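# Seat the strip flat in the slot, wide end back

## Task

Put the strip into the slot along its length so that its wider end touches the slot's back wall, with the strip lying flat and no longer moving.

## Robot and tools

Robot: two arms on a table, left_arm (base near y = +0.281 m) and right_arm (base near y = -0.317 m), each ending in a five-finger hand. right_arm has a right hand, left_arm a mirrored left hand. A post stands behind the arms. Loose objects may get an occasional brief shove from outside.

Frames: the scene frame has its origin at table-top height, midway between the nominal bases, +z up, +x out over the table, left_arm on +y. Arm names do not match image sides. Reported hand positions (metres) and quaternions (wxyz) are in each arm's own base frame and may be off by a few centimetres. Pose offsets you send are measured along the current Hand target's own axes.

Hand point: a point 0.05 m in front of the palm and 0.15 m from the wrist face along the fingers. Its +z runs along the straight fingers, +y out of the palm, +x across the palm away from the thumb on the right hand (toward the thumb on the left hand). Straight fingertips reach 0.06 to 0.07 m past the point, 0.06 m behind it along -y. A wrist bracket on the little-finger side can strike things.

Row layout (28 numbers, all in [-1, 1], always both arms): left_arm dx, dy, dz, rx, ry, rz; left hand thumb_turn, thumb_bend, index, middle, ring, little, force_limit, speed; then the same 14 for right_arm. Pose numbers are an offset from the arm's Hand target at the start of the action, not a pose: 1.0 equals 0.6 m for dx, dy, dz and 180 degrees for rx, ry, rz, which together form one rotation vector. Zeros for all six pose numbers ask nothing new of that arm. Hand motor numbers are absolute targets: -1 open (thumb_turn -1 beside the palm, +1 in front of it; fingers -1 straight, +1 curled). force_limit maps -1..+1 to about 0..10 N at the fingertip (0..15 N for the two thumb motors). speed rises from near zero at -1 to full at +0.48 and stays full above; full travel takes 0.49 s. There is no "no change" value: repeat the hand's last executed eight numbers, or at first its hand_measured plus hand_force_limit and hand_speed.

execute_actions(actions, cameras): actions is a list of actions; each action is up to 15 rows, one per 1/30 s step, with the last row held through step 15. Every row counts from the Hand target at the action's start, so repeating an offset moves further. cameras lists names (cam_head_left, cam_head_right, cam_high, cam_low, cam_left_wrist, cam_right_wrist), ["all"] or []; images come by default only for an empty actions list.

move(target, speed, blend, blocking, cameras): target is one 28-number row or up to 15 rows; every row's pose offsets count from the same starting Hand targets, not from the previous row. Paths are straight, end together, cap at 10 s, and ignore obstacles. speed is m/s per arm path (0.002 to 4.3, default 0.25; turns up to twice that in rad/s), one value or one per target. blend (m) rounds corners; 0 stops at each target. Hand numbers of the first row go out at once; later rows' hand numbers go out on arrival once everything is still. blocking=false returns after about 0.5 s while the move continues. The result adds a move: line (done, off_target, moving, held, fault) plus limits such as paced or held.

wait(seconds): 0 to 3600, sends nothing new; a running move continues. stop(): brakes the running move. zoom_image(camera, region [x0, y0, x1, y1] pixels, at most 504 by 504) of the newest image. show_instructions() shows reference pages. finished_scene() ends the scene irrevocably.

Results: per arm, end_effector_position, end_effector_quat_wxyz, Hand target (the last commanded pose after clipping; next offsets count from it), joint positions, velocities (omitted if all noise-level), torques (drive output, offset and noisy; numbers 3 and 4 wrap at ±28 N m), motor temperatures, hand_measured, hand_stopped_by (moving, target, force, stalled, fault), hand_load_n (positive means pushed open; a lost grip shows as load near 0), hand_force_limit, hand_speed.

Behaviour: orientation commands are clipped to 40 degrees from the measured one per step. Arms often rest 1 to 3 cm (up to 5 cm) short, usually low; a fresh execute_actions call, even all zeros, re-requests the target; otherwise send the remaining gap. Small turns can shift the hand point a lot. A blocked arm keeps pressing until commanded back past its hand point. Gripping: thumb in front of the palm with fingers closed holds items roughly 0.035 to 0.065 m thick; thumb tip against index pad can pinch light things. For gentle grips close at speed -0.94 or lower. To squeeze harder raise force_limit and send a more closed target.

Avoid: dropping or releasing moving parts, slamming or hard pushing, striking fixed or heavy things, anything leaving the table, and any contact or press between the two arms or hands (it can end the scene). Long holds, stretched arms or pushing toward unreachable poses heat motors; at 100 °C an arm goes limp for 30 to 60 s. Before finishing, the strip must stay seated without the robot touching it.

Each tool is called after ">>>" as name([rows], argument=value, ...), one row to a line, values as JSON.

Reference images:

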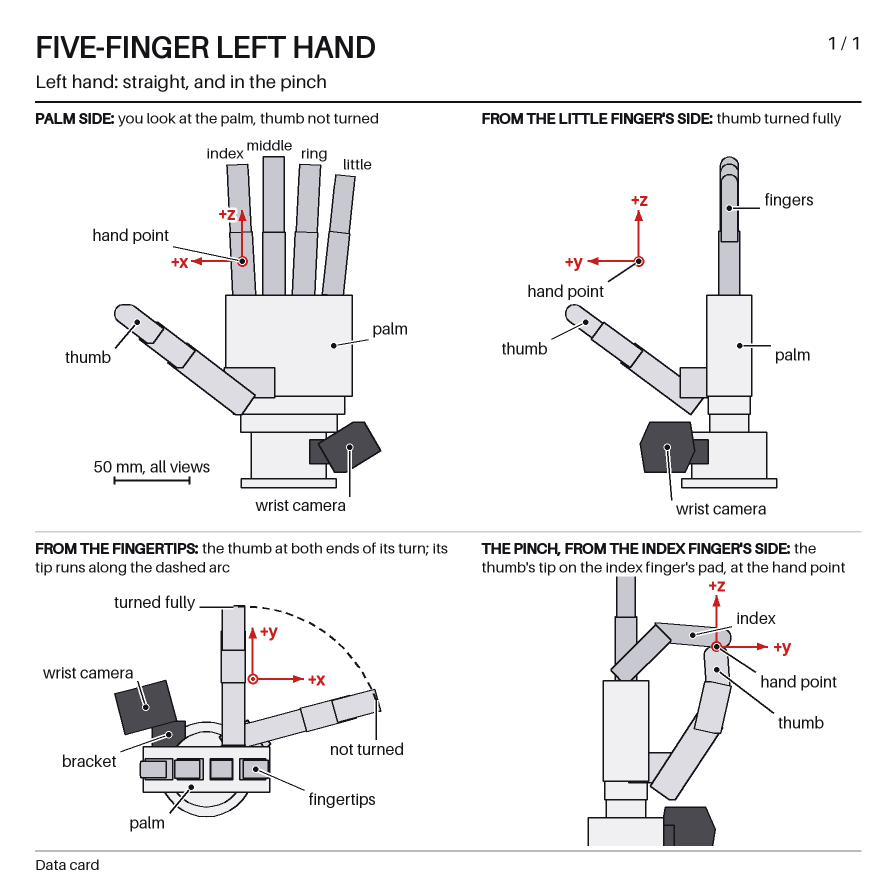

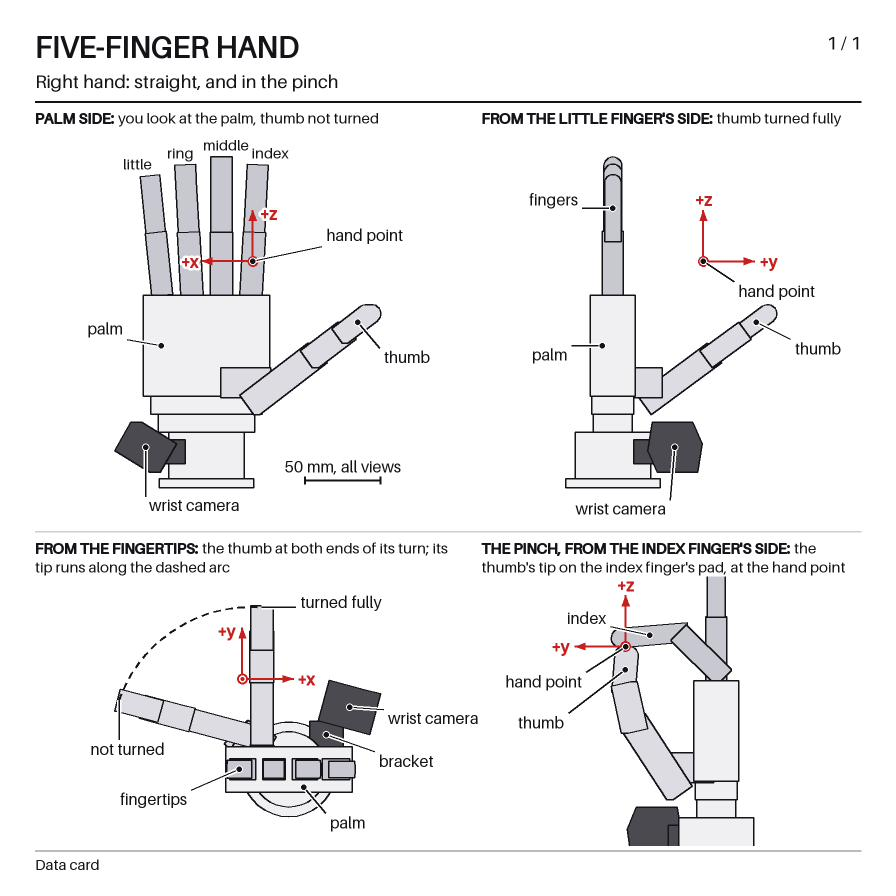

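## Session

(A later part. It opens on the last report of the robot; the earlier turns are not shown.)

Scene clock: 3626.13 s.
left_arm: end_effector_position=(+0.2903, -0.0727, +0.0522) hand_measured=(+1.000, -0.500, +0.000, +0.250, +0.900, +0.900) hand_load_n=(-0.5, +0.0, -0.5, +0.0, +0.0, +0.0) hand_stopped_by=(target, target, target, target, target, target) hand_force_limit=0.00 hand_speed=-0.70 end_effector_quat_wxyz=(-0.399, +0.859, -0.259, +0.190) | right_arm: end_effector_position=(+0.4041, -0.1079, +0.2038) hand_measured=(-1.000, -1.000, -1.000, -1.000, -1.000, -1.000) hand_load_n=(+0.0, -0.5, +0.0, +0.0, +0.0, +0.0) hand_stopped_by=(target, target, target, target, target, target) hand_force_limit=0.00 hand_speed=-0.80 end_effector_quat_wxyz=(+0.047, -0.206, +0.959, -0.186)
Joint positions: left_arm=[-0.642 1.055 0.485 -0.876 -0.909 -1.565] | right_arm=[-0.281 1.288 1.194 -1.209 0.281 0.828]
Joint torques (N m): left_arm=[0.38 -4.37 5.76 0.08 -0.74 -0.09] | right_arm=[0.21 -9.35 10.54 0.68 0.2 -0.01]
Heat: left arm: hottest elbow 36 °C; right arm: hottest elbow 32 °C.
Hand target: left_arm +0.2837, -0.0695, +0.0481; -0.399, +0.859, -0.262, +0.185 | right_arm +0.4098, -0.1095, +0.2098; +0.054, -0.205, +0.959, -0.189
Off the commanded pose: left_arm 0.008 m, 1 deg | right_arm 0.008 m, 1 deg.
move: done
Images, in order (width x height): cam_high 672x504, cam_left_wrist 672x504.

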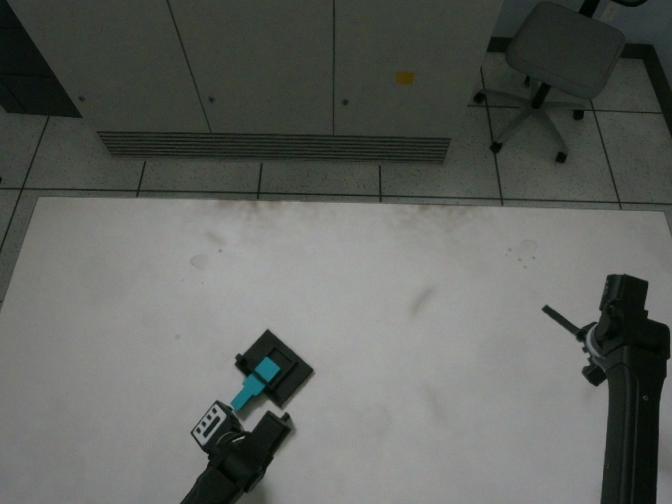

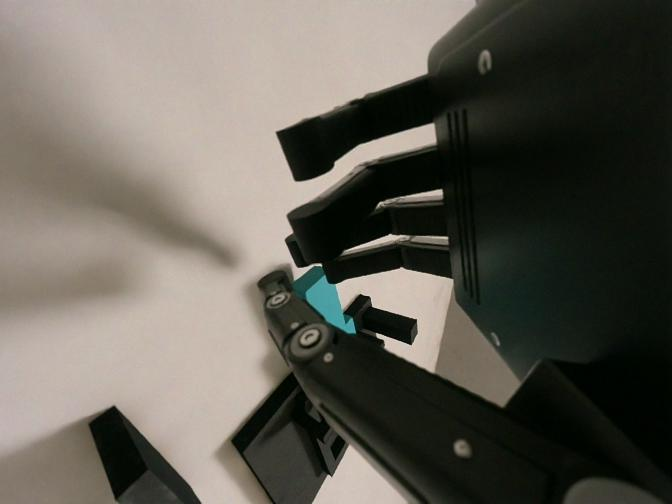

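>>> move(target=[-0.0083,0.0210,0.0206,0,0,0,1,-0.5,0,0.25,0.9,0.9,0,-0.7,0,0,0,0,0,0,-1,-1,-1,-1,-1,-1,0,-0.8], speed=0.03, cameras=["cam_left_wrist", "cam_high"])

>>> zoom_image(camera="cam_left_wrist", region=[240, 220, 390, 360])

>>> zoom_image(camera="cam_high", region=[205, 345, 305, 435])

Scene clock: 3707.87 s.
left_arm: end_effector_position=(+0.2863, -0.0697, +0.0375) hand_measured=(+1.000, -0.500, +0.000, +0.250, +0.900, +0.900) hand_load_n=(+0.0, +0.0, +0.0, +0.0, +0.0, +0.0) hand_stopped_by=(target, target, target, target, target, target) hand_force_limit=0.00 hand_speed=-0.70 end_effector_quat_wxyz=(-0.398, +0.859, -0.258, +0.193) | right_arm: end_effector_position=(+0.4041, -0.1079, +0.2038) hand_measured=(-1.000, -1.000, -1.000, -1.000, -1.000, -1.000) hand_load_n=(+0.0, +0.0, +0.0, +0.0, +0.0, +0.0) hand_stopped_by=(target, target, target, target, target, target) hand_force_limit=0.00 hand_speed=-0.80 end_effector_quat_wxyz=(+0.047, -0.206, +0.959, -0.186)
Joint positions: left_arm=[-0.642 1.069 0.446 -0.818 -0.909 -1.565] | right_arm=[-0.281 1.288 1.194 -1.209 0.281 0.828]
Joint torques (N m): left_arm=[1.03 -3.14 5.57 0.9 -0.7 0.07] | right_arm=[0.09 -9.41 10.54 0.66 0.21 -0.01]
Heat: left arm: hottest elbow 32 °C; right arm: hottest elbow 32 °C.
Hand target: left_arm +0.2825, -0.0661, +0.0301; -0.399, +0.859, -0.262, +0.185 | right_arm +0.4098, -0.1095, +0.2098; +0.054, -0.205, +0.959, -0.189
Off the commanded pose: left_arm 0.009 m, 1 deg | right_arm 0.008 m, 1 deg.
move: done
Images, in order (width x height): cam_high 672x504, cam_left_wrist 672x504.

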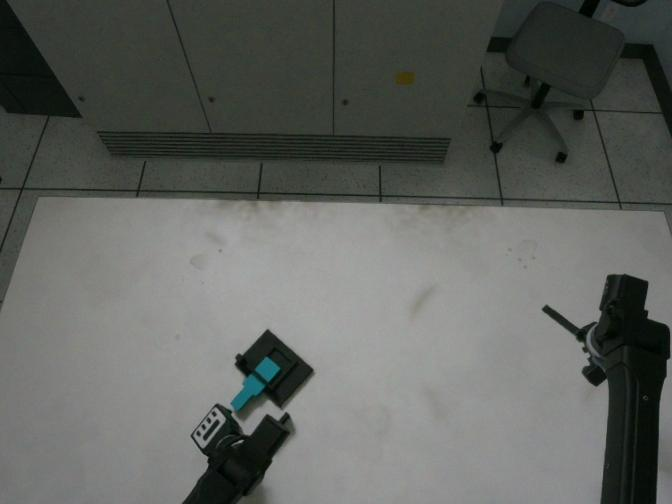

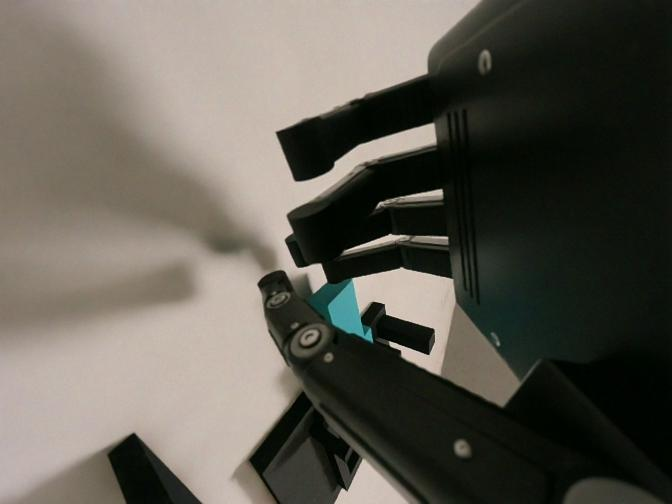

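Scaled by 3.360 from the camera's image (finer frame: 960x720).

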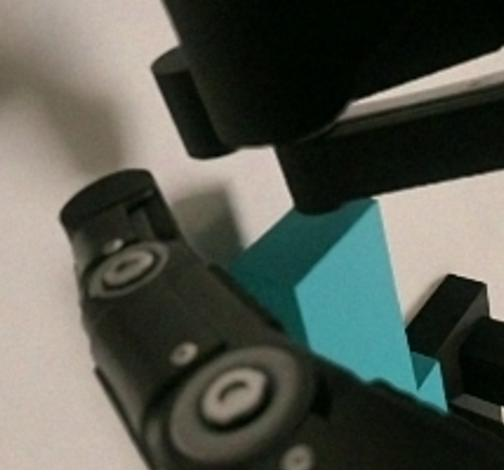

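Scaled by 5.040 from the camera's image (finer frame: 960x720).

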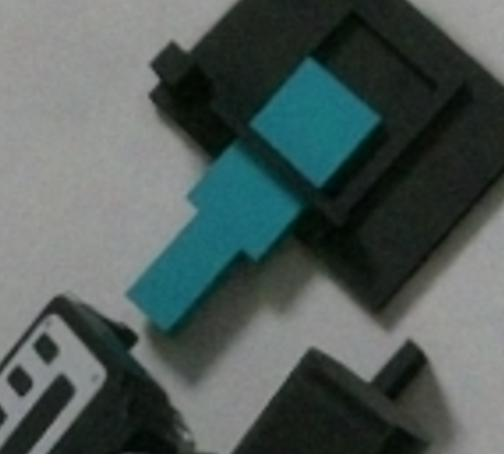

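>>> move(target=[0.0100,-0.0047,0.0050,0,0,0,1,-0.5,0,0.25,0.9,0.9,0,-0.7,0,0,0,0,0,0,-1,-1,-1,-1,-1,-1,0,-0.8], speed=0.03, cameras=["cam_left_wrist"])

>>> zoom_image(camera="cam_left_wrist", region=[240, 220, 390, 360])

Scene clock: 3722.37 s.
left_arm: end_effector_position=(+0.2897, -0.0685, +0.0347) hand_measured=(+1.000, -0.500, +0.000, +0.250, +0.900, +0.900) hand_load_n=(+0.0, +0.0, +0.0, +0.0, +0.0, +0.0) hand_stopped_by=(target, target, target, target, target, target) hand_force_limit=0.00 hand_speed=-0.70 end_effector_quat_wxyz=(-0.398, +0.859, -0.259, +0.191) | right_arm: end_effector_position=(+0.4041, -0.1079, +0.2038) hand_measured=(-1.000, -1.000, -1.000, -1.000, -1.000, -1.000) hand_load_n=(+0.0, +0.0, +0.0, +0.0, +0.0, +0.0) hand_stopped_by=(target, target, target, target, target, target) hand_force_limit=0.00 hand_speed=-0.80 end_effector_quat_wxyz=(+0.047, -0.206, +0.959, -0.186)
Joint positions: left_arm=[-0.629 1.083 0.446 -0.792 -0.907 -1.545] | right_arm=[-0.281 1.288 1.194 -1.209 0.281 0.828]
Joint torques (N m): left_arm=[1.32 -3.25 6.26 0.98 -0.67 0.17] | right_arm=[0.15 -9.29 10.5 0.66 0.2 -0.01]
Heat: left arm: hottest elbow 32 °C; right arm: hottest elbow 32 °C.
Hand target: left_arm +0.2896, -0.0665, +0.0311; -0.399, +0.859, -0.262, +0.185 | right_arm +0.4098, -0.1095, +0.2098; +0.054, -0.205, +0.959, -0.189
Off the commanded pose: left_arm 0.004 m, 1 deg | right_arm 0.008 m, 1 deg.
move: done

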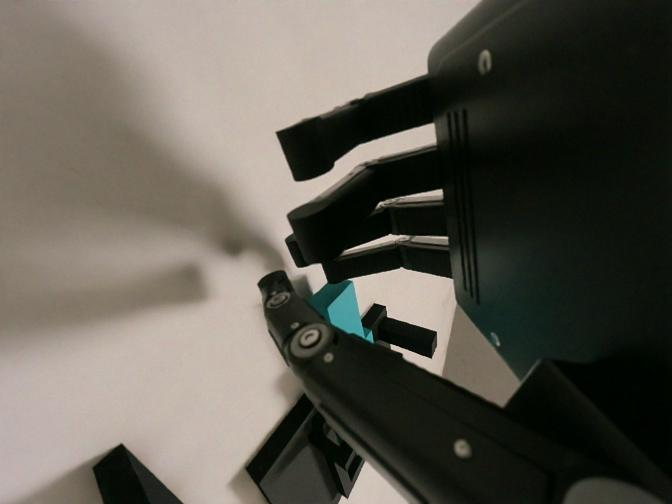

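Scaled by 3.360 from the camera's image (finer frame: 960x720).

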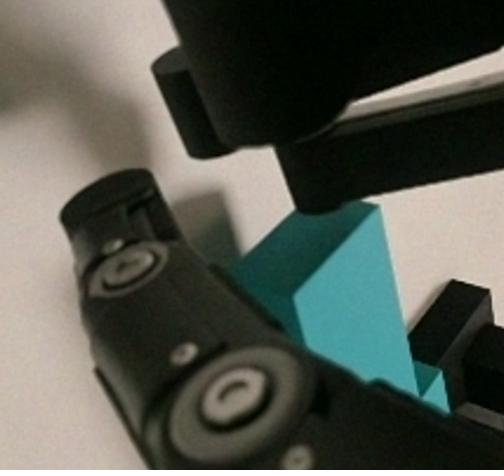

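>>> move(target=[0.0139,-0.0063,-0.0004,0,0,0,1,-0.5,0,0.25,0.9,0.9,0,-0.7,0,0,0,0,0,0,-1,-1,-1,-1,-1,-1,0,-0.8], speed=0.03, cameras=["cam_left_wrist"])

>>> zoom_image(camera="cam_left_wrist", region=[240, 220, 390, 360])

Scene clock: 3732.57 s.
left_arm: end_effector_position=(+0.2889, -0.0656, +0.0308) hand_measured=(+1.000, -0.500, +0.000, +0.250, +0.900, +0.900) hand_load_n=(+0.0, +0.0, +0.0, +0.0, +0.0, +0.0) hand_stopped_by=(target, target, target, target, target, target) hand_force_limit=0.00 hand_speed=-0.70 end_effector_quat_wxyz=(-0.402, +0.858, -0.263, +0.182) | right_arm: end_effector_position=(+0.4041, -0.1079, +0.2038) hand_measured=(-1.000, -1.000, -1.000, -1.000, -1.000, -1.000) hand_load_n=(+0.0, +0.0, +0.0, +0.0, +0.0, +0.0) hand_stopped_by=(target, target, target, target, target, target) hand_force_limit=0.00 hand_speed=-0.80 end_effector_quat_wxyz=(+0.047, -0.206, +0.959, -0.186)
Joint positions: left_arm=[-0.621 1.097 0.446 -0.789 -0.906 -1.532] | right_arm=[-0.281 1.288 1.194 -1.209 0.281 0.828]
Joint torques (N m): left_arm=[1.44 -3.37 7.71 0.96 -0.68 0.16] | right_arm=[0.09 -9.41 10.54 0.69 0.2 -0.01]
Heat: left arm: hottest elbow 32 °C; right arm: hottest elbow 32 °C.
Hand target: left_arm +0.2973, -0.0695, +0.0352; -0.399, +0.859, -0.262, +0.185 | right_arm +0.4098, -0.1095, +0.2098; +0.054, -0.205, +0.959, -0.189
Off the commanded pose: left_arm 0.010 m, 1 deg | right_arm 0.008 m, 1 deg.
move: done

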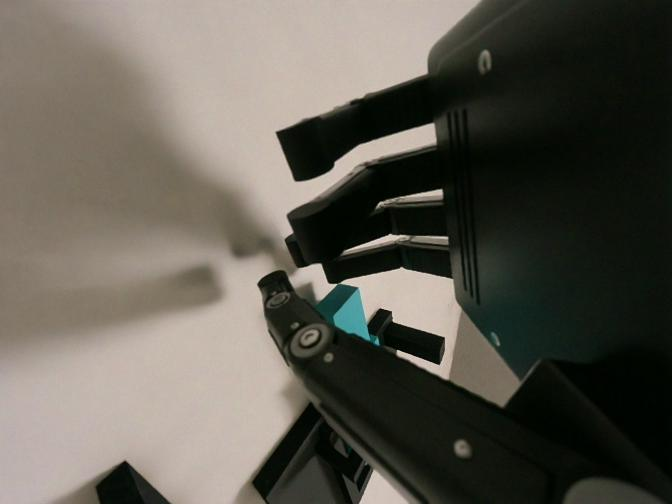

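Scaled by 3.360 from the camera's image (finer frame: 960x720).

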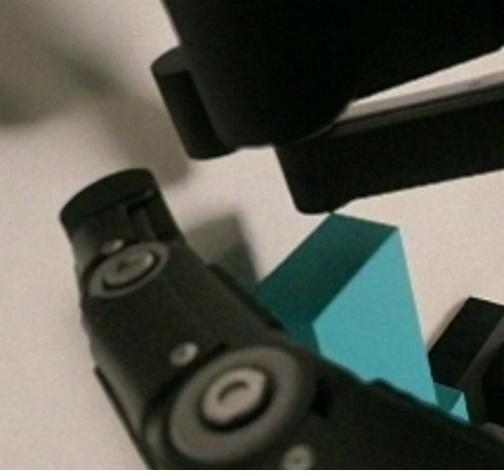

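>>> move(target=[0.0145,-0.0076,-0.0044,0,0,0,1,-0.5,0,0.25,0.9,0.9,0,-0.7,0,0,0,0,0,0,-1,-1,-1,-1,-1,-1,0,-0.8], speed=0.03)

Scene clock: 3747.87 s.
left_arm: end_effector_position=(+0.2881, -0.0646, +0.0285) hand_measured=(+1.000, -0.500, +0.000, +0.250, +0.900, +0.900) hand_load_n=(+0.0, +0.0, +0.0, +0.0, +0.0, +0.0) hand_stopped_by=(target, target, target, target, target, target) hand_force_limit=0.00 hand_speed=-0.70 end_effector_quat_wxyz=(-0.403, +0.857, -0.266, +0.177) | right_arm: end_effector_position=(+0.4041, -0.1079, +0.2038) hand_measured=(-1.000, -1.000, -1.000, -1.000, -1.000, -1.000) hand_load_n=(+0.0, -0.5, +0.0, +0.0, +0.0, +0.0) hand_stopped_by=(target, target, target, target, target, target) hand_force_limit=0.00 hand_speed=-0.80 end_effector_quat_wxyz=(+0.047, -0.206, +0.959, -0.186)
Joint positions: left_arm=[-0.619 1.106 0.446 -0.789 -0.906 -1.528] | right_arm=[-0.281 1.288 1.194 -1.209 0.281 0.828]
Joint torques (N m): left_arm=[1.38 -3.37 9.47 0.4 -0.68 0.13] | right_arm=[0.15 -9.29 10.54 0.69 0.2 -0.01]
Heat: left arm: hottest elbow 32 °C; right arm: hottest elbow 32 °C.
Hand target: left_arm +0.3042, -0.0738, +0.0414; -0.399, +0.859, -0.262, +0.185 | right_arm +0.4098, -0.1095, +0.2098; +0.054, -0.205, +0.959, -0.189
Off the commanded pose: left_arm 0.023 m, 1 deg | right_arm 0.008 m, 1 deg.
move: off_target (left_arm)

>>> move(target=[0.0149,-0.0107,-0.0081,0,0,0,1,-0.5,0,0.25,0.9,0.9,0,-0.7,0,0,0,0,0,0,-1,-1,-1,-1,-1,-1,0,-0.8], speed=0.03, cameras=["cam_left_wrist", "cam_high"])

>>> zoom_image(camera="cam_left_wrist", region=[240, 220, 390, 360])

Scene clock: 3757.40 s.
left_arm: end_effector_position=(+0.2964, -0.0706, +0.0378) hand_measured=(+1.000, -0.500, +0.000, +0.250, +0.900, +0.900) hand_load_n=(+0.0, +0.0, +0.0, +0.0, +0.0, +0.0) hand_stopped_by=(target, target, target, target, target, target) hand_force_limit=0.00 hand_speed=-0.70 end_effector_quat_wxyz=(-0.402, +0.858, -0.265, +0.180) | right_arm: end_effector_position=(+0.4041, -0.1079, +0.2038) hand_measured=(-1.000, -1.000, -1.000, -1.000, -1.000, -1.000) hand_load_n=(+0.0, +0.0, +0.0, +0.0, +0.0, +0.0) hand_stopped_by=(target, target, target, target, target, target) hand_force_limit=0.00 hand_speed=-0.80 end_effector_quat_wxyz=(+0.047, -0.206, +0.959, -0.186)
Joint positions: left_arm=[-0.619 1.112 0.48 -0.808 -0.906 -1.527] | right_arm=[-0.281 1.288 1.194 -1.209 0.281 0.828]
Joint torques (N m): left_arm=[1.44 -3.66 9.57 0.16 -0.68 0.15] | right_arm=[0.15 -9.41 10.55 0.66 0.2 -0.01]
Heat: left arm: hottest elbow 33 °C; right arm: hottest elbow 32 °C.
Hand target: left_arm +0.3107, -0.0785, +0.0503; -0.399, +0.859, -0.262, +0.185 | right_arm +0.4098, -0.1095, +0.2098; +0.054, -0.205, +0.959, -0.189
Off the commanded pose: left_arm 0.021 m, 1 deg | right_arm 0.008 m, 1 deg.
move: off_target (left_arm)
Images, in order (width x height): cam_high 672x504, cam_left_wrist 672x504.

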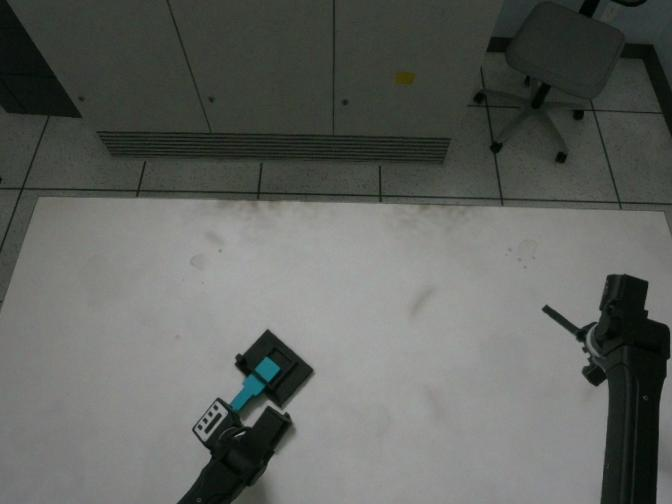

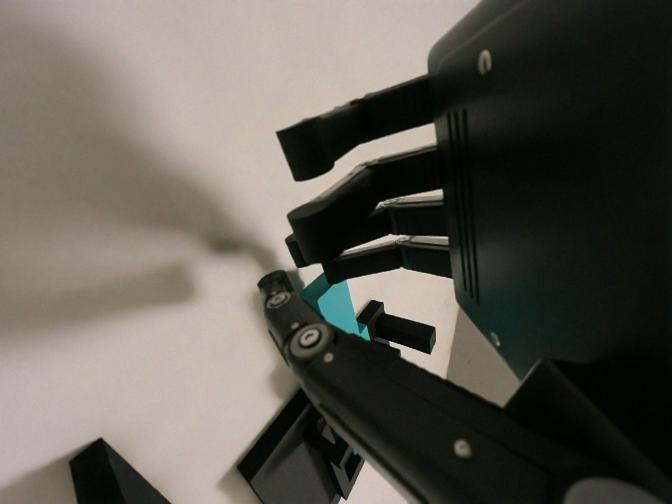

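Scaled by 3.360 from the camera's image (finer frame: 960x720).

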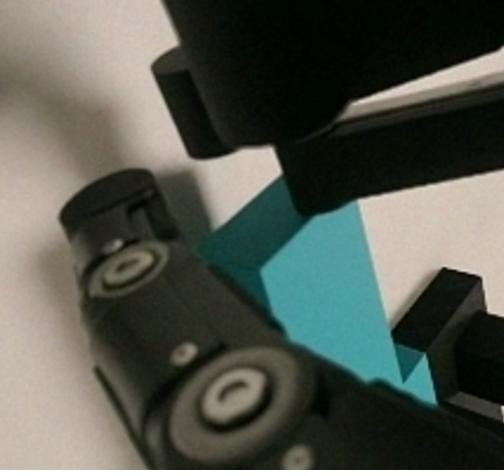

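>>> move(target=[-0.0013,0.0091,0.0072,0,0,0,1,-0.5,0,0.25,0.9,0.9,0,-0.7,0,0,0,0,0,0,-1,-1,-1,-1,-1,-1,0,-0.8], speed=0.03)

Scene clock: 3764.27 s.
left_arm: end_effector_position=(+0.2959, -0.0703, +0.0337) hand_measured=(+1.000, -0.500, +0.000, +0.250, +0.900, +0.900) hand_load_n=(+0.0, +0.0, +0.0, +0.5, +0.0, +0.0) hand_stopped_by=(target, target, target, target, target, target) hand_force_limit=0.00 hand_speed=-0.70 end_effector_quat_wxyz=(-0.404, +0.857, -0.268, +0.174) | right_arm: end_effector_position=(+0.4041, -0.1079, +0.2038) hand_measured=(-1.000, -1.000, -1.000, -1.000, -1.000, -1.000) hand_load_n=(+0.0, +0.0, +0.0, +0.0, +0.0, +0.0) hand_stopped_by=(target, target, target, target, target, target) hand_force_limit=0.00 hand_speed=-0.80 end_effector_quat_wxyz=(+0.047, -0.206, +0.959, -0.186)
Joint positions: left_arm=[-0.619 1.129 0.48 -0.804 -0.906 -1.527] | right_arm=[-0.281 1.288 1.194 -1.209 0.281 0.828]
Joint torques (N m): left_arm=[1.32 -3.78 8.75 0.9 -0.69 0.14] | right_arm=[0.15 -9.29 10.54 0.66 0.19 -0.01]
Heat: left arm: hottest elbow 33 °C; right arm: hottest elbow 32 °C.
Hand target: left_arm +0.3107, -0.0785, +0.0433; -0.399, +0.859, -0.262, +0.185 | right_arm +0.4098, -0.1095, +0.2098; +0.054, -0.205, +0.959, -0.189
Off the commanded pose: left_arm 0.019 m, 2 deg | right_arm 0.008 m, 1 deg.
move: off_target (left_arm)

>>> move(target=[0.0131,0.0023,0.0021,0,0,0,1,-0.5,0,0.25,0.9,0.9,0,-0.7,0,0,0,0,0,0,-1,-1,-1,-1,-1,-1,0,-0.8], speed=0.03, cameras=["cam_left_wrist", "cam_high", "cam_low"])

>>> zoom_image(camera="cam_left_wrist", region=[240, 220, 390, 360])

>>> zoom_image(camera="cam_high", region=[230, 345, 300, 405])

>>> zoom_image(camera="cam_low", region=[480, 305, 550, 355])

Scene clock: 3773.63 s.
left_arm: end_effector_position=(+0.2975, -0.0714, +0.0292) hand_measured=(+1.000, -0.500, +0.000, +0.250, +0.900, +0.900) hand_load_n=(+0.0, +0.0, +0.0, +0.0, +0.0, +0.0) hand_stopped_by=(target, target, target, target, target, target) hand_force_limit=0.00 hand_speed=-0.70 end_effector_quat_wxyz=(-0.406, +0.857, -0.271, +0.169) | right_arm: end_effector_position=(+0.4041, -0.1079, +0.2038) hand_measured=(-1.000, -1.000, -1.000, -1.000, -1.000, -1.000) hand_load_n=(+0.0, +0.0, +0.0, +0.0, +0.5, +0.0) hand_stopped_by=(target, target, target, target, target, target) hand_force_limit=0.00 hand_speed=-0.80 end_effector_quat_wxyz=(+0.047, -0.206, +0.959, -0.186)
Joint positions: left_arm=[-0.619 1.155 0.485 -0.795 -0.906 -1.527] | right_arm=[-0.281 1.288 1.194 -1.209 0.281 0.828]
Joint torques (N m): left_arm=[1.2 -3.96 9.4 0.96 -0.7 0.12] | right_arm=[0.21 -9.29 10.54 0.69 0.19 -0.01]
Heat: left arm: hottest elbow 34 °C; right arm: hottest elbow 32 °C.
Hand target: left_arm +0.3173, -0.0832, +0.0423; -0.399, +0.859, -0.262, +0.185 | right_arm +0.4098, -0.1095, +0.2098; +0.054, -0.205, +0.959, -0.189
Off the commanded pose: left_arm 0.026 m, 2 deg | right_arm 0.008 m, 1 deg.
move: off_target (left_arm)
Images, in order (width x height): cam_high 672x504, cam_low 672x504, cam_left_wrist 672x504.

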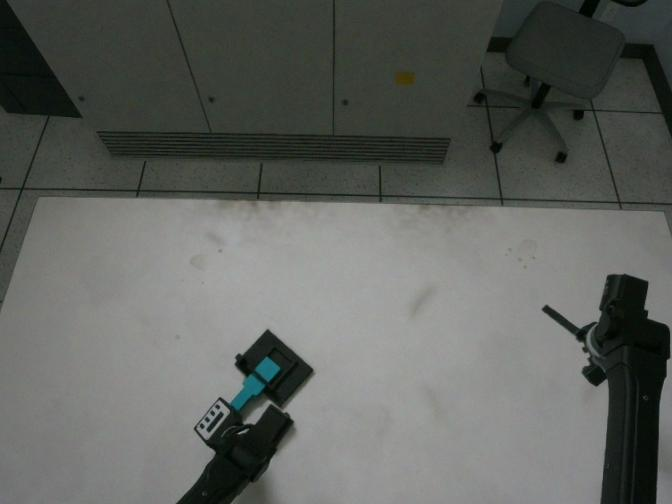

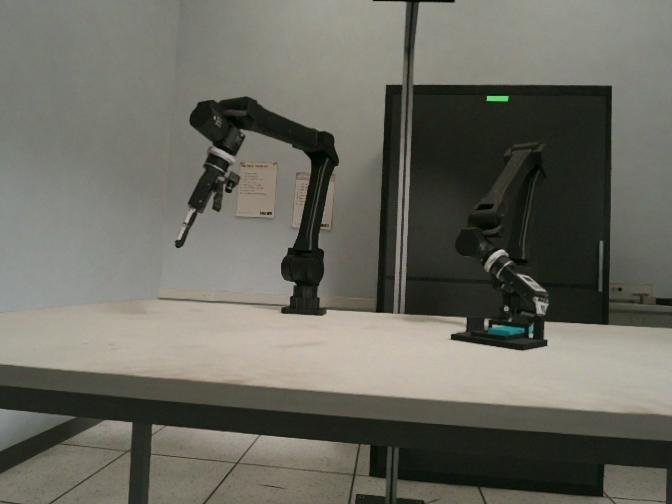

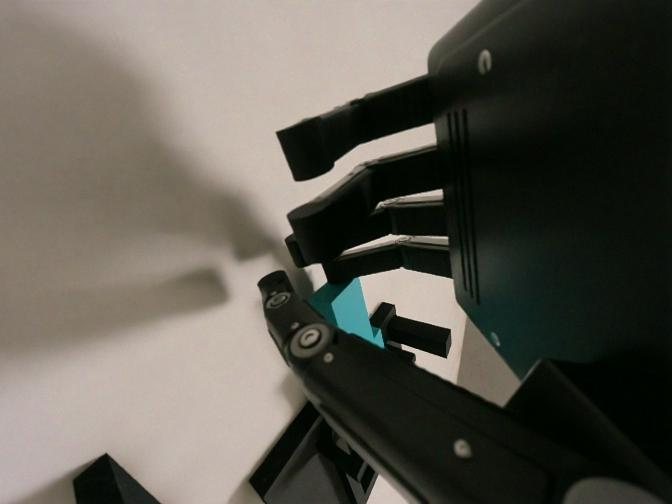

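Scaled by 3.360 from the camera's image (finer frame: 960x720).

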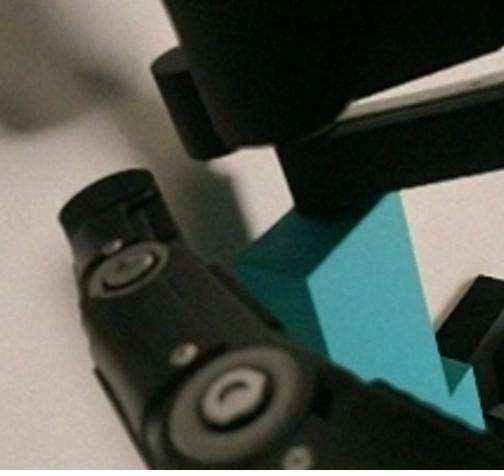

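Scaled by 7.200 from the camera's image (finer frame: 960x720).

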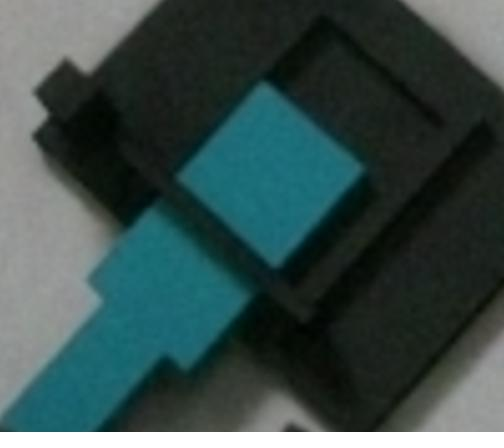

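Scaled by 7.200 from the camera's image (finer frame: 960x720).

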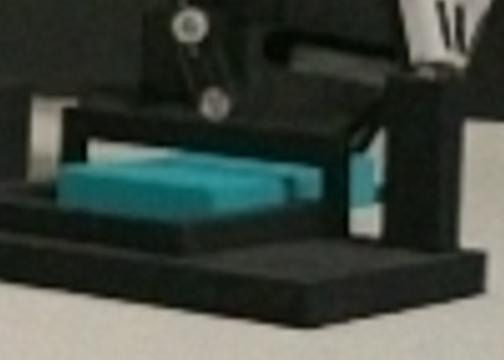

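>>> move(target=[-0.0019,-0.0107,-0.0085,0,0,0,1,-0.5,0,0.25,0.9,0.9,0,-0.7,0,0,0,0,0,0,-1,-1,-1,-1,-1,-1,0,-0.8], speed=0.03, cameras=["cam_left_wrist", "cam_high", "cam_low"])

>>> zoom_image(camera="cam_left_wrist", region=[240, 220, 390, 360])

>>> zoom_image(camera="cam_high", region=[205, 345, 305, 435])

>>> zoom_image(camera="cam_low", region=[480, 305, 550, 355])

Scene clock: 3796.70 s.
left_arm: end_effector_position=(+0.2981, -0.0717, +0.0318) hand_measured=(+1.000, -0.500, +0.000, +0.250, +0.900, +0.900) hand_load_n=(+0.0, +0.0, +0.0, +0.0, +0.0, +0.0) hand_stopped_by=(target, target, target, target, target, target) hand_force_limit=0.00 hand_speed=-0.70 end_effector_quat_wxyz=(-0.406, +0.857, -0.270, +0.170) | right_arm: end_effector_position=(+0.4041, -0.1079, +0.2038) hand_measured=(-1.000, -1.000, -1.000, -1.000, -1.000, -1.000) hand_load_n=(+0.0, +0.0, -0.5, +0.0, +0.0, +0.0) hand_stopped_by=(target, target, target, target, target, target) hand_force_limit=0.00 hand_speed=-0.80 end_effector_quat_wxyz=(+0.047, -0.206, +0.959, -0.186)
Joint positions: left_arm=[-0.619 1.15 0.49 -0.804 -0.906 -1.526] | right_arm=[-0.281 1.288 1.194 -1.209 0.281 0.828]
Joint torques (N m): left_arm=[1.38 -5.19 9.65 0.14 -0.7 0.14] | right_arm=[0.15 -9.41 10.51 0.69 0.2 -0.02]
Heat: left arm: hottest elbow 36 °C; right arm: hottest elbow 32 °C.
Hand target: left_arm +0.3155, -0.0821, +0.0503; -0.399, +0.859, -0.262, +0.185 | right_arm +0.4098, -0.1095, +0.2098; +0.054, -0.205, +0.959, -0.189
Off the commanded pose: left_arm 0.027 m, 2 deg | right_arm 0.008 m, 1 deg.
move: off_target (left_arm)
Images, in order (width x height): cam_high 672x504, cam_low 672x504, cam_left_wrist 672x504.

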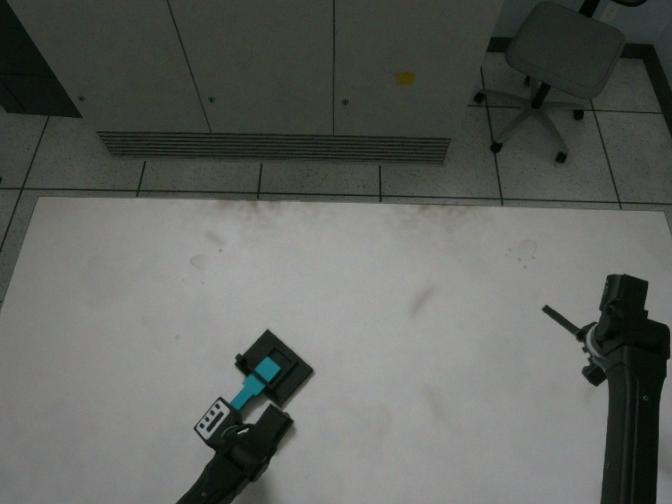

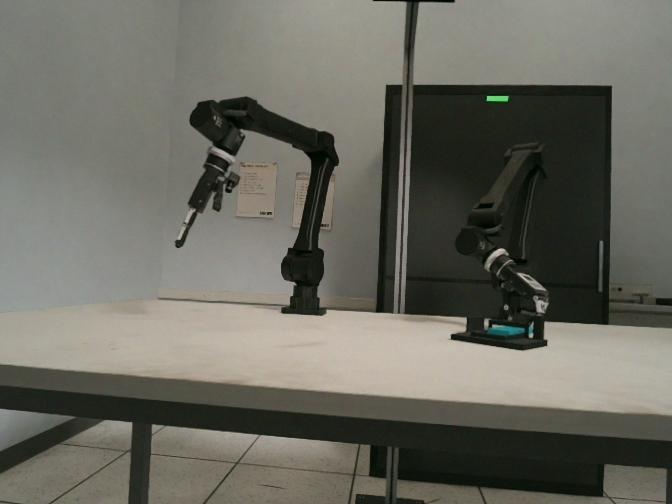

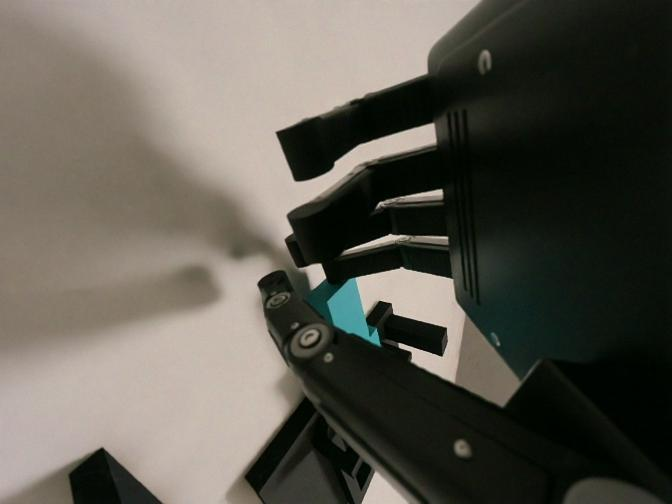

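Scaled by 3.360 from the camera's image (finer frame: 960x720).

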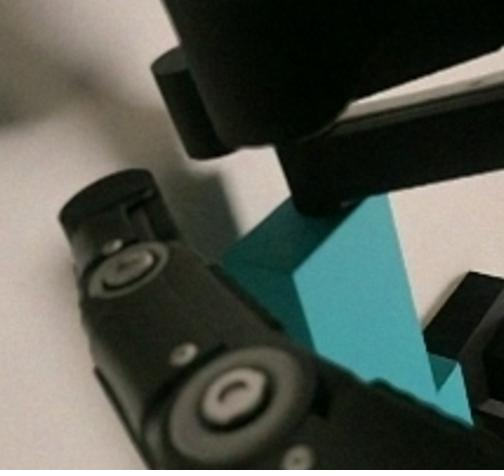

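Scaled by 5.040 from the camera's image (finer frame: 960x720).

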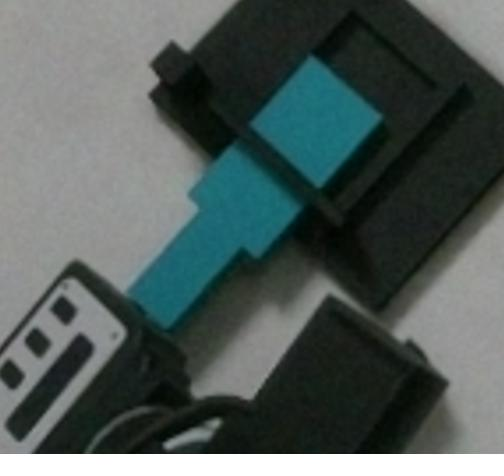

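Scaled by 7.200 from the camera's image (finer frame: 960x720).

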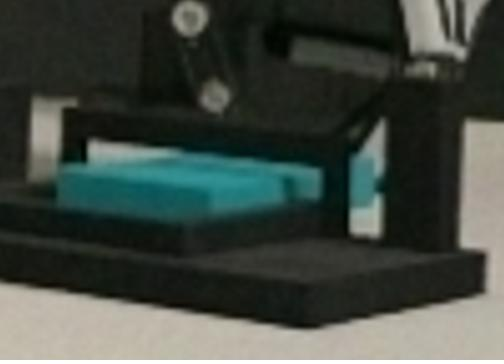

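>>> move(target=[-0.0039,0.0003,-0.0147,0,0,0,1,-0.5,0,0.25,0.9,0.9,0,-0.7,0,0,0,0,0,0,-1,-1,-1,-1,-1,-1,0,-0.8], speed=0.03, cameras=["cam_left_wrist"])

>>> zoom_image(camera="cam_left_wrist", region=[240, 220, 390, 360])

Scene clock: 3839.37 s.
left_arm: end_effector_position=(+0.2925, -0.0703, +0.0365) hand_measured=(+1.000, -0.500, +0.000, +0.250, +0.900, +0.900) hand_load_n=(+0.0, +0.0, +0.0, +0.5, +0.0, +0.0) hand_stopped_by=(target, target, target, target, target, target) hand_force_limit=0.00 hand_speed=-0.70 end_effector_quat_wxyz=(-0.408, +0.856, -0.275, +0.161) | right_arm: end_effector_position=(+0.4041, -0.1079, +0.2038) hand_measured=(-1.000, -1.000, -1.000, -1.000, -1.000, -1.000) hand_load_n=(+0.0, +0.0, +0.0, +0.0, -0.5, +0.0) hand_stopped_by=(target, target, target, target, target, target) hand_force_limit=0.00 hand_speed=-0.80 end_effector_quat_wxyz=(+0.047, -0.206, +0.959, -0.186)
Joint positions: left_arm=[-0.627 1.135 0.499 -0.858 -0.906 -1.539] | right_arm=[-0.281 1.288 1.194 -1.209 0.281 0.828]
Joint torques (N m): left_arm=[-0.09 -5.07 9.57 0.03 -0.79 -0.22] | right_arm=[0.09 -9.35 10.54 0.68 0.2 -0.01]
Heat: left arm: hottest elbow 38 °C; right arm: hottest elbow 32 °C.
Hand target: left_arm +0.3090, -0.0859, +0.0553; -0.399, +0.859, -0.262, +0.185 | right_arm +0.4098, -0.1095, +0.2098; +0.054, -0.205, +0.959, -0.189
Off the commanded pose: left_arm 0.029 m, 3 deg | right_arm 0.008 m, 1 deg.
move: off_target (left_arm)

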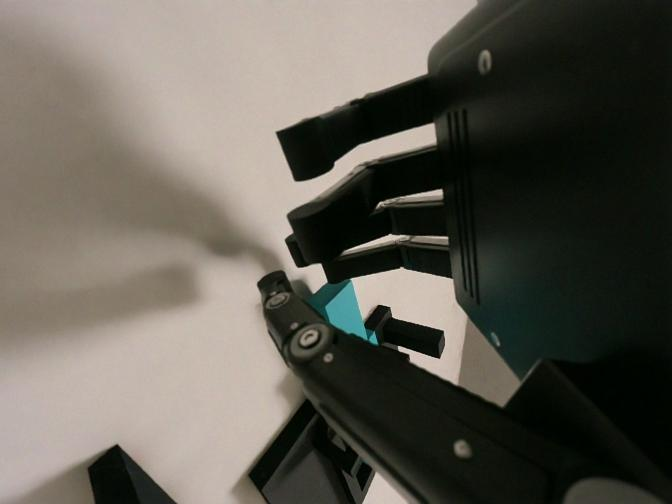

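Scaled by 3.360 from the camera's image (finer frame: 960x720).

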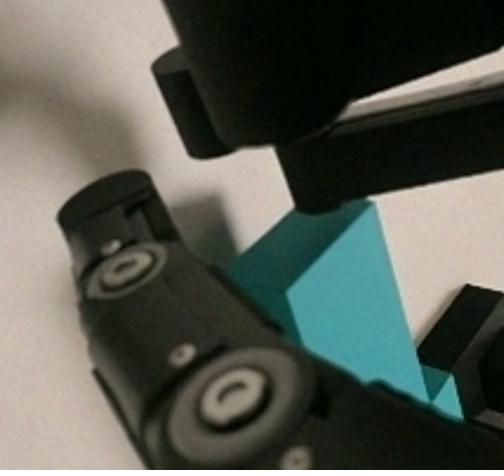

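>>> move(target=[0.0001,0.0041,-0.0052,0,0,0,1,-0.5,0,0.25,0.9,0.9,0,-0.7,0,0,0,0,0,0,-1,-1,-1,-1,-1,-1,0,-0.8], speed=0.03, cameras=["cam_left_wrist"])

>>> zoom_image(camera="cam_left_wrist", region=[240, 220, 390, 360])

Scene clock: 3863.43 s.
left_arm: end_effector_position=(+0.2890, -0.0729, +0.0363) hand_measured=(+1.000, -0.500, +0.000, +0.250, +0.900, +0.900) hand_load_n=(+0.0, +0.0, +0.0, +0.0, +0.0, +0.0) hand_stopped_by=(target, target, target, target, target, target) hand_force_limit=0.00 hand_speed=-0.70 end_effector_quat_wxyz=(-0.407, +0.856, -0.275, +0.161) | right_arm: end_effector_position=(+0.4041, -0.1079, +0.2038) hand_measured=(-1.000, -1.000, -1.000, -1.000, -1.000, -1.000) hand_load_n=(+0.0, +0.0, +0.0, +0.0, +0.0, +0.0) hand_stopped_by=(target, target, target, target, target, target) hand_force_limit=0.00 hand_speed=-0.80 end_effector_quat_wxyz=(+0.047, -0.206, +0.959, -0.186)
Joint positions: left_arm=[-0.644 1.135 0.499 -0.878 -0.906 -1.565] | right_arm=[-0.281 1.288 1.194 -1.209 0.281 0.828]
Joint torques (N m): left_arm=[-0.03 -4.72 9.8 0.05 -0.87 -0.2] | right_arm=[0.09 -9.41 10.52 0.68 0.2 -0.01]
Heat: left arm: hottest elbow 36 °C; right arm: hottest elbow 32 °C.
Hand target: left_arm +0.3067, -0.0891, +0.0553; -0.399, +0.859, -0.262, +0.185 | right_arm +0.4098, -0.1095, +0.2098; +0.054, -0.205, +0.959, -0.189
Off the commanded pose: left_arm 0.031 m, 3 deg | right_arm 0.008 m, 1 deg.
move: off_target (left_arm)

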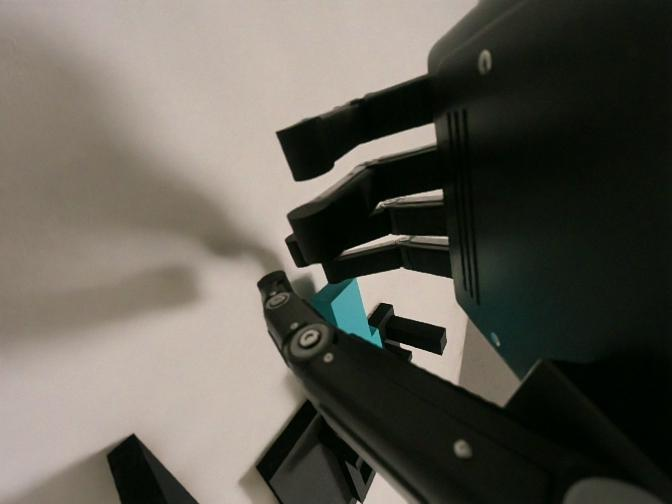

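Scaled by 3.360 from the camera's image (finer frame: 960x720).

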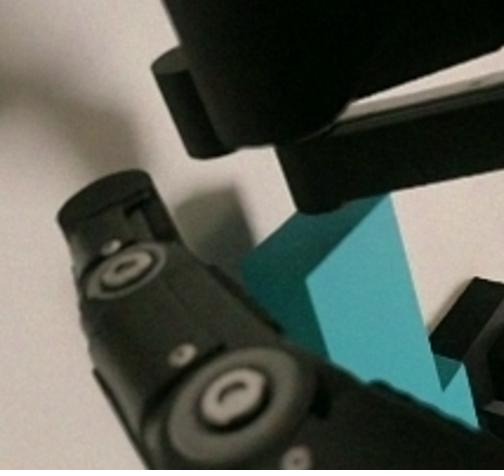

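>>> move(target=[0.0133,0.0010,0.0011,0,0,0,1,-0.5,0,0.25,0.9,0.9,0,-0.7,0,0,0,0,0,0,-1,-1,-1,-1,-1,-1,0,-0.8], speed=0.03, cameras=["cam_left_wrist", "cam_high"])

>>> zoom_image(camera="cam_left_wrist", region=[240, 220, 390, 360])

>>> zoom_image(camera="cam_high", region=[205, 345, 305, 435])

Scene clock: 3874.70 s.
left_arm: end_effector_position=(+0.2962, -0.0784, +0.0409) hand_measured=(+1.000, -0.500, +0.000, +0.250, +0.900, +0.900) hand_load_n=(+0.0, +0.0, +0.0, +0.0, +0.0, +0.0) hand_stopped_by=(target, target, target, target, target, target) hand_force_limit=0.00 hand_speed=-0.70 end_effector_quat_wxyz=(-0.406, +0.856, -0.273, +0.166) | right_arm: end_effector_position=(+0.4041, -0.1079, +0.2038) hand_measured=(-1.000, -1.000, -1.000, -1.000, -1.000, -1.000) hand_load_n=(+0.0, +0.0, +0.0, +0.0, +0.0, +0.0) hand_stopped_by=(target, target, target, target, target, target) hand_force_limit=0.00 hand_speed=-0.80 end_effector_quat_wxyz=(+0.047, -0.206, +0.959, -0.186)
Joint positions: left_arm=[-0.644 1.148 0.521 -0.878 -0.906 -1.566] | right_arm=[-0.281 1.288 1.194 -1.209 0.281 0.828]
Joint torques (N m): left_arm=[-0.09 -3.96 9.62 0.32 -0.87 -0.19] | right_arm=[0.15 -9.35 10.54 0.69 0.2 -0.01]
Heat: left arm: hottest elbow 36 °C; right arm: hottest elbow 32 °C.
Hand target: left_arm +0.3131, -0.0939, +0.0552; -0.399, +0.859, -0.262, +0.185 | right_arm +0.4098, -0.1095, +0.2098; +0.054, -0.205, +0.959, -0.189
Off the commanded pose: left_arm 0.027 m, 3 deg | right_arm 0.008 m, 1 deg.
move: off_target (left_arm)
Images, in order (width x height): cam_high 672x504, cam_left_wrist 672x504.

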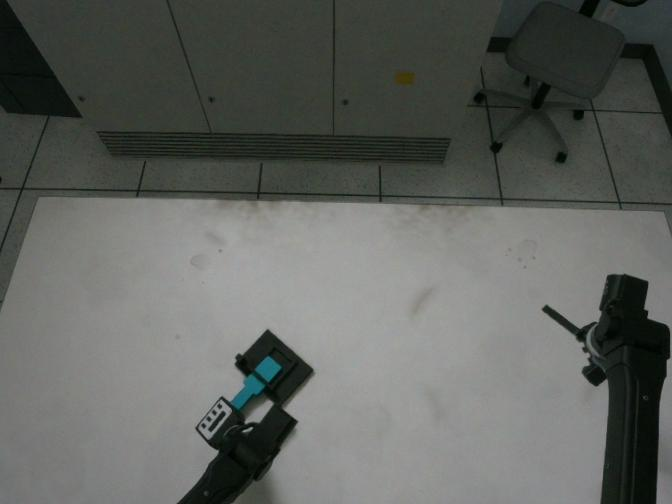

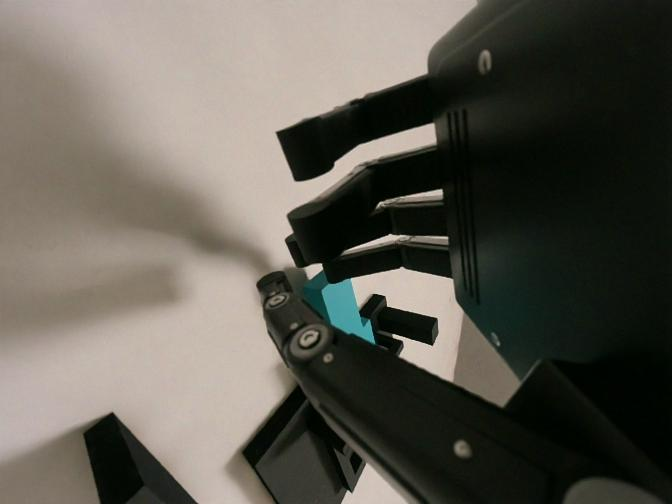

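Scaled by 3.360 from the camera's image (finer frame: 960x720).

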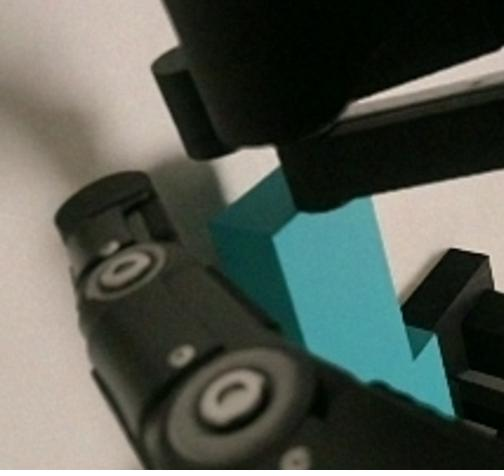

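Scaled by 5.040 from the camera's image (finer frame: 960x720).

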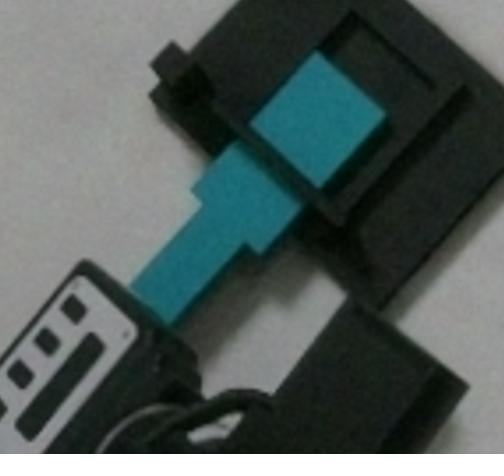

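>>> move(target=[-0.0015,0.0104,0.0082,0,0,0,1,-0.5,0,0.25,0.9,0.9,0,-0.7,0,0,0,0,0,0,-1,-1,-1,-1,-1,-1,0,-0.8], speed=0.03, cameras=["cam_left_wrist"])

>>> zoom_image(camera="cam_left_wrist", region=[240, 220, 390, 360])

Scene clock: 3886.63 s.
left_arm: end_effector_position=(+0.2975, -0.0793, +0.0369) hand_measured=(+1.000, -0.500, +0.000, +0.250, +0.900, +0.900) hand_load_n=(+0.0, +0.0, +0.0, +0.0, +0.0, +0.0) hand_stopped_by=(target, target, target, target, target, target) hand_force_limit=0.00 hand_speed=-0.70 end_effector_quat_wxyz=(-0.406, +0.856, -0.273, +0.164) | right_arm: end_effector_position=(+0.4041, -0.1079, +0.2038) hand_measured=(-1.000, -1.000, -1.000, -1.000, -1.000, -1.000) hand_load_n=(+0.0, +0.0, +0.0, +0.5, -0.5, +0.0) hand_stopped_by=(target, target, target, target, target, target) hand_force_limit=0.00 hand_speed=-0.80 end_effector_quat_wxyz=(+0.047, -0.206, +0.959, -0.186)
Joint positions: left_arm=[-0.644 1.165 0.521 -0.865 -0.906 -1.567] | right_arm=[-0.281 1.288 1.194 -1.209 0.281 0.828]
Joint torques (N m): left_arm=[-0.09 -4.13 8.7 0.92 -0.88 -0.2] | right_arm=[0.15 -9.29 10.54 0.68 0.2 -0.01]
Heat: left arm: hottest elbow 35 °C; right arm: hottest elbow 32 °C.
Hand target: left_arm +0.3131, -0.0938, +0.0473; -0.399, +0.859, -0.262, +0.185 | right_arm +0.4098, -0.1095, +0.2098; +0.054, -0.205, +0.959, -0.189
Off the commanded pose: left_arm 0.024 m, 3 deg | right_arm 0.008 m, 1 deg.
move: off_target (left_arm)

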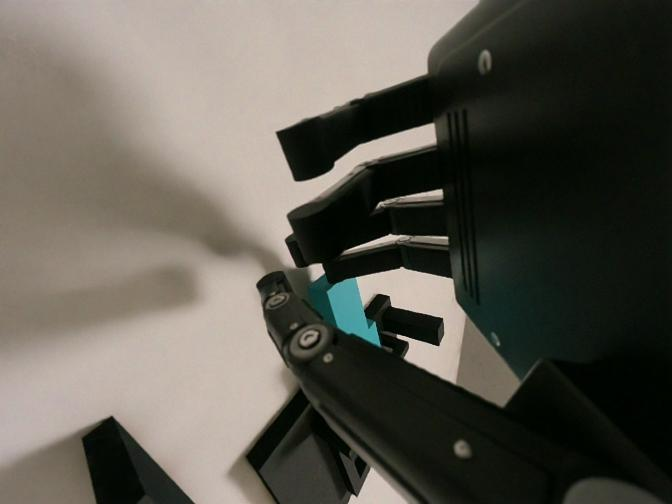

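Scaled by 3.360 from the camera's image (finer frame: 960x720).

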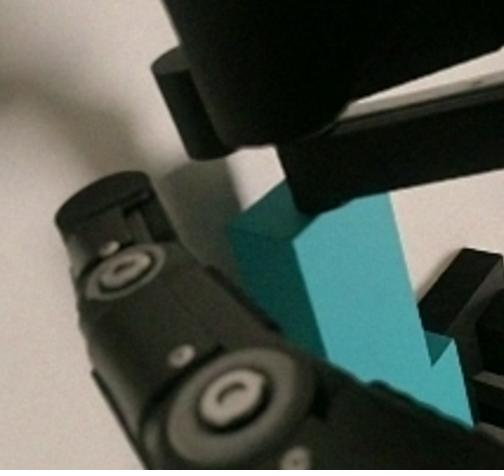

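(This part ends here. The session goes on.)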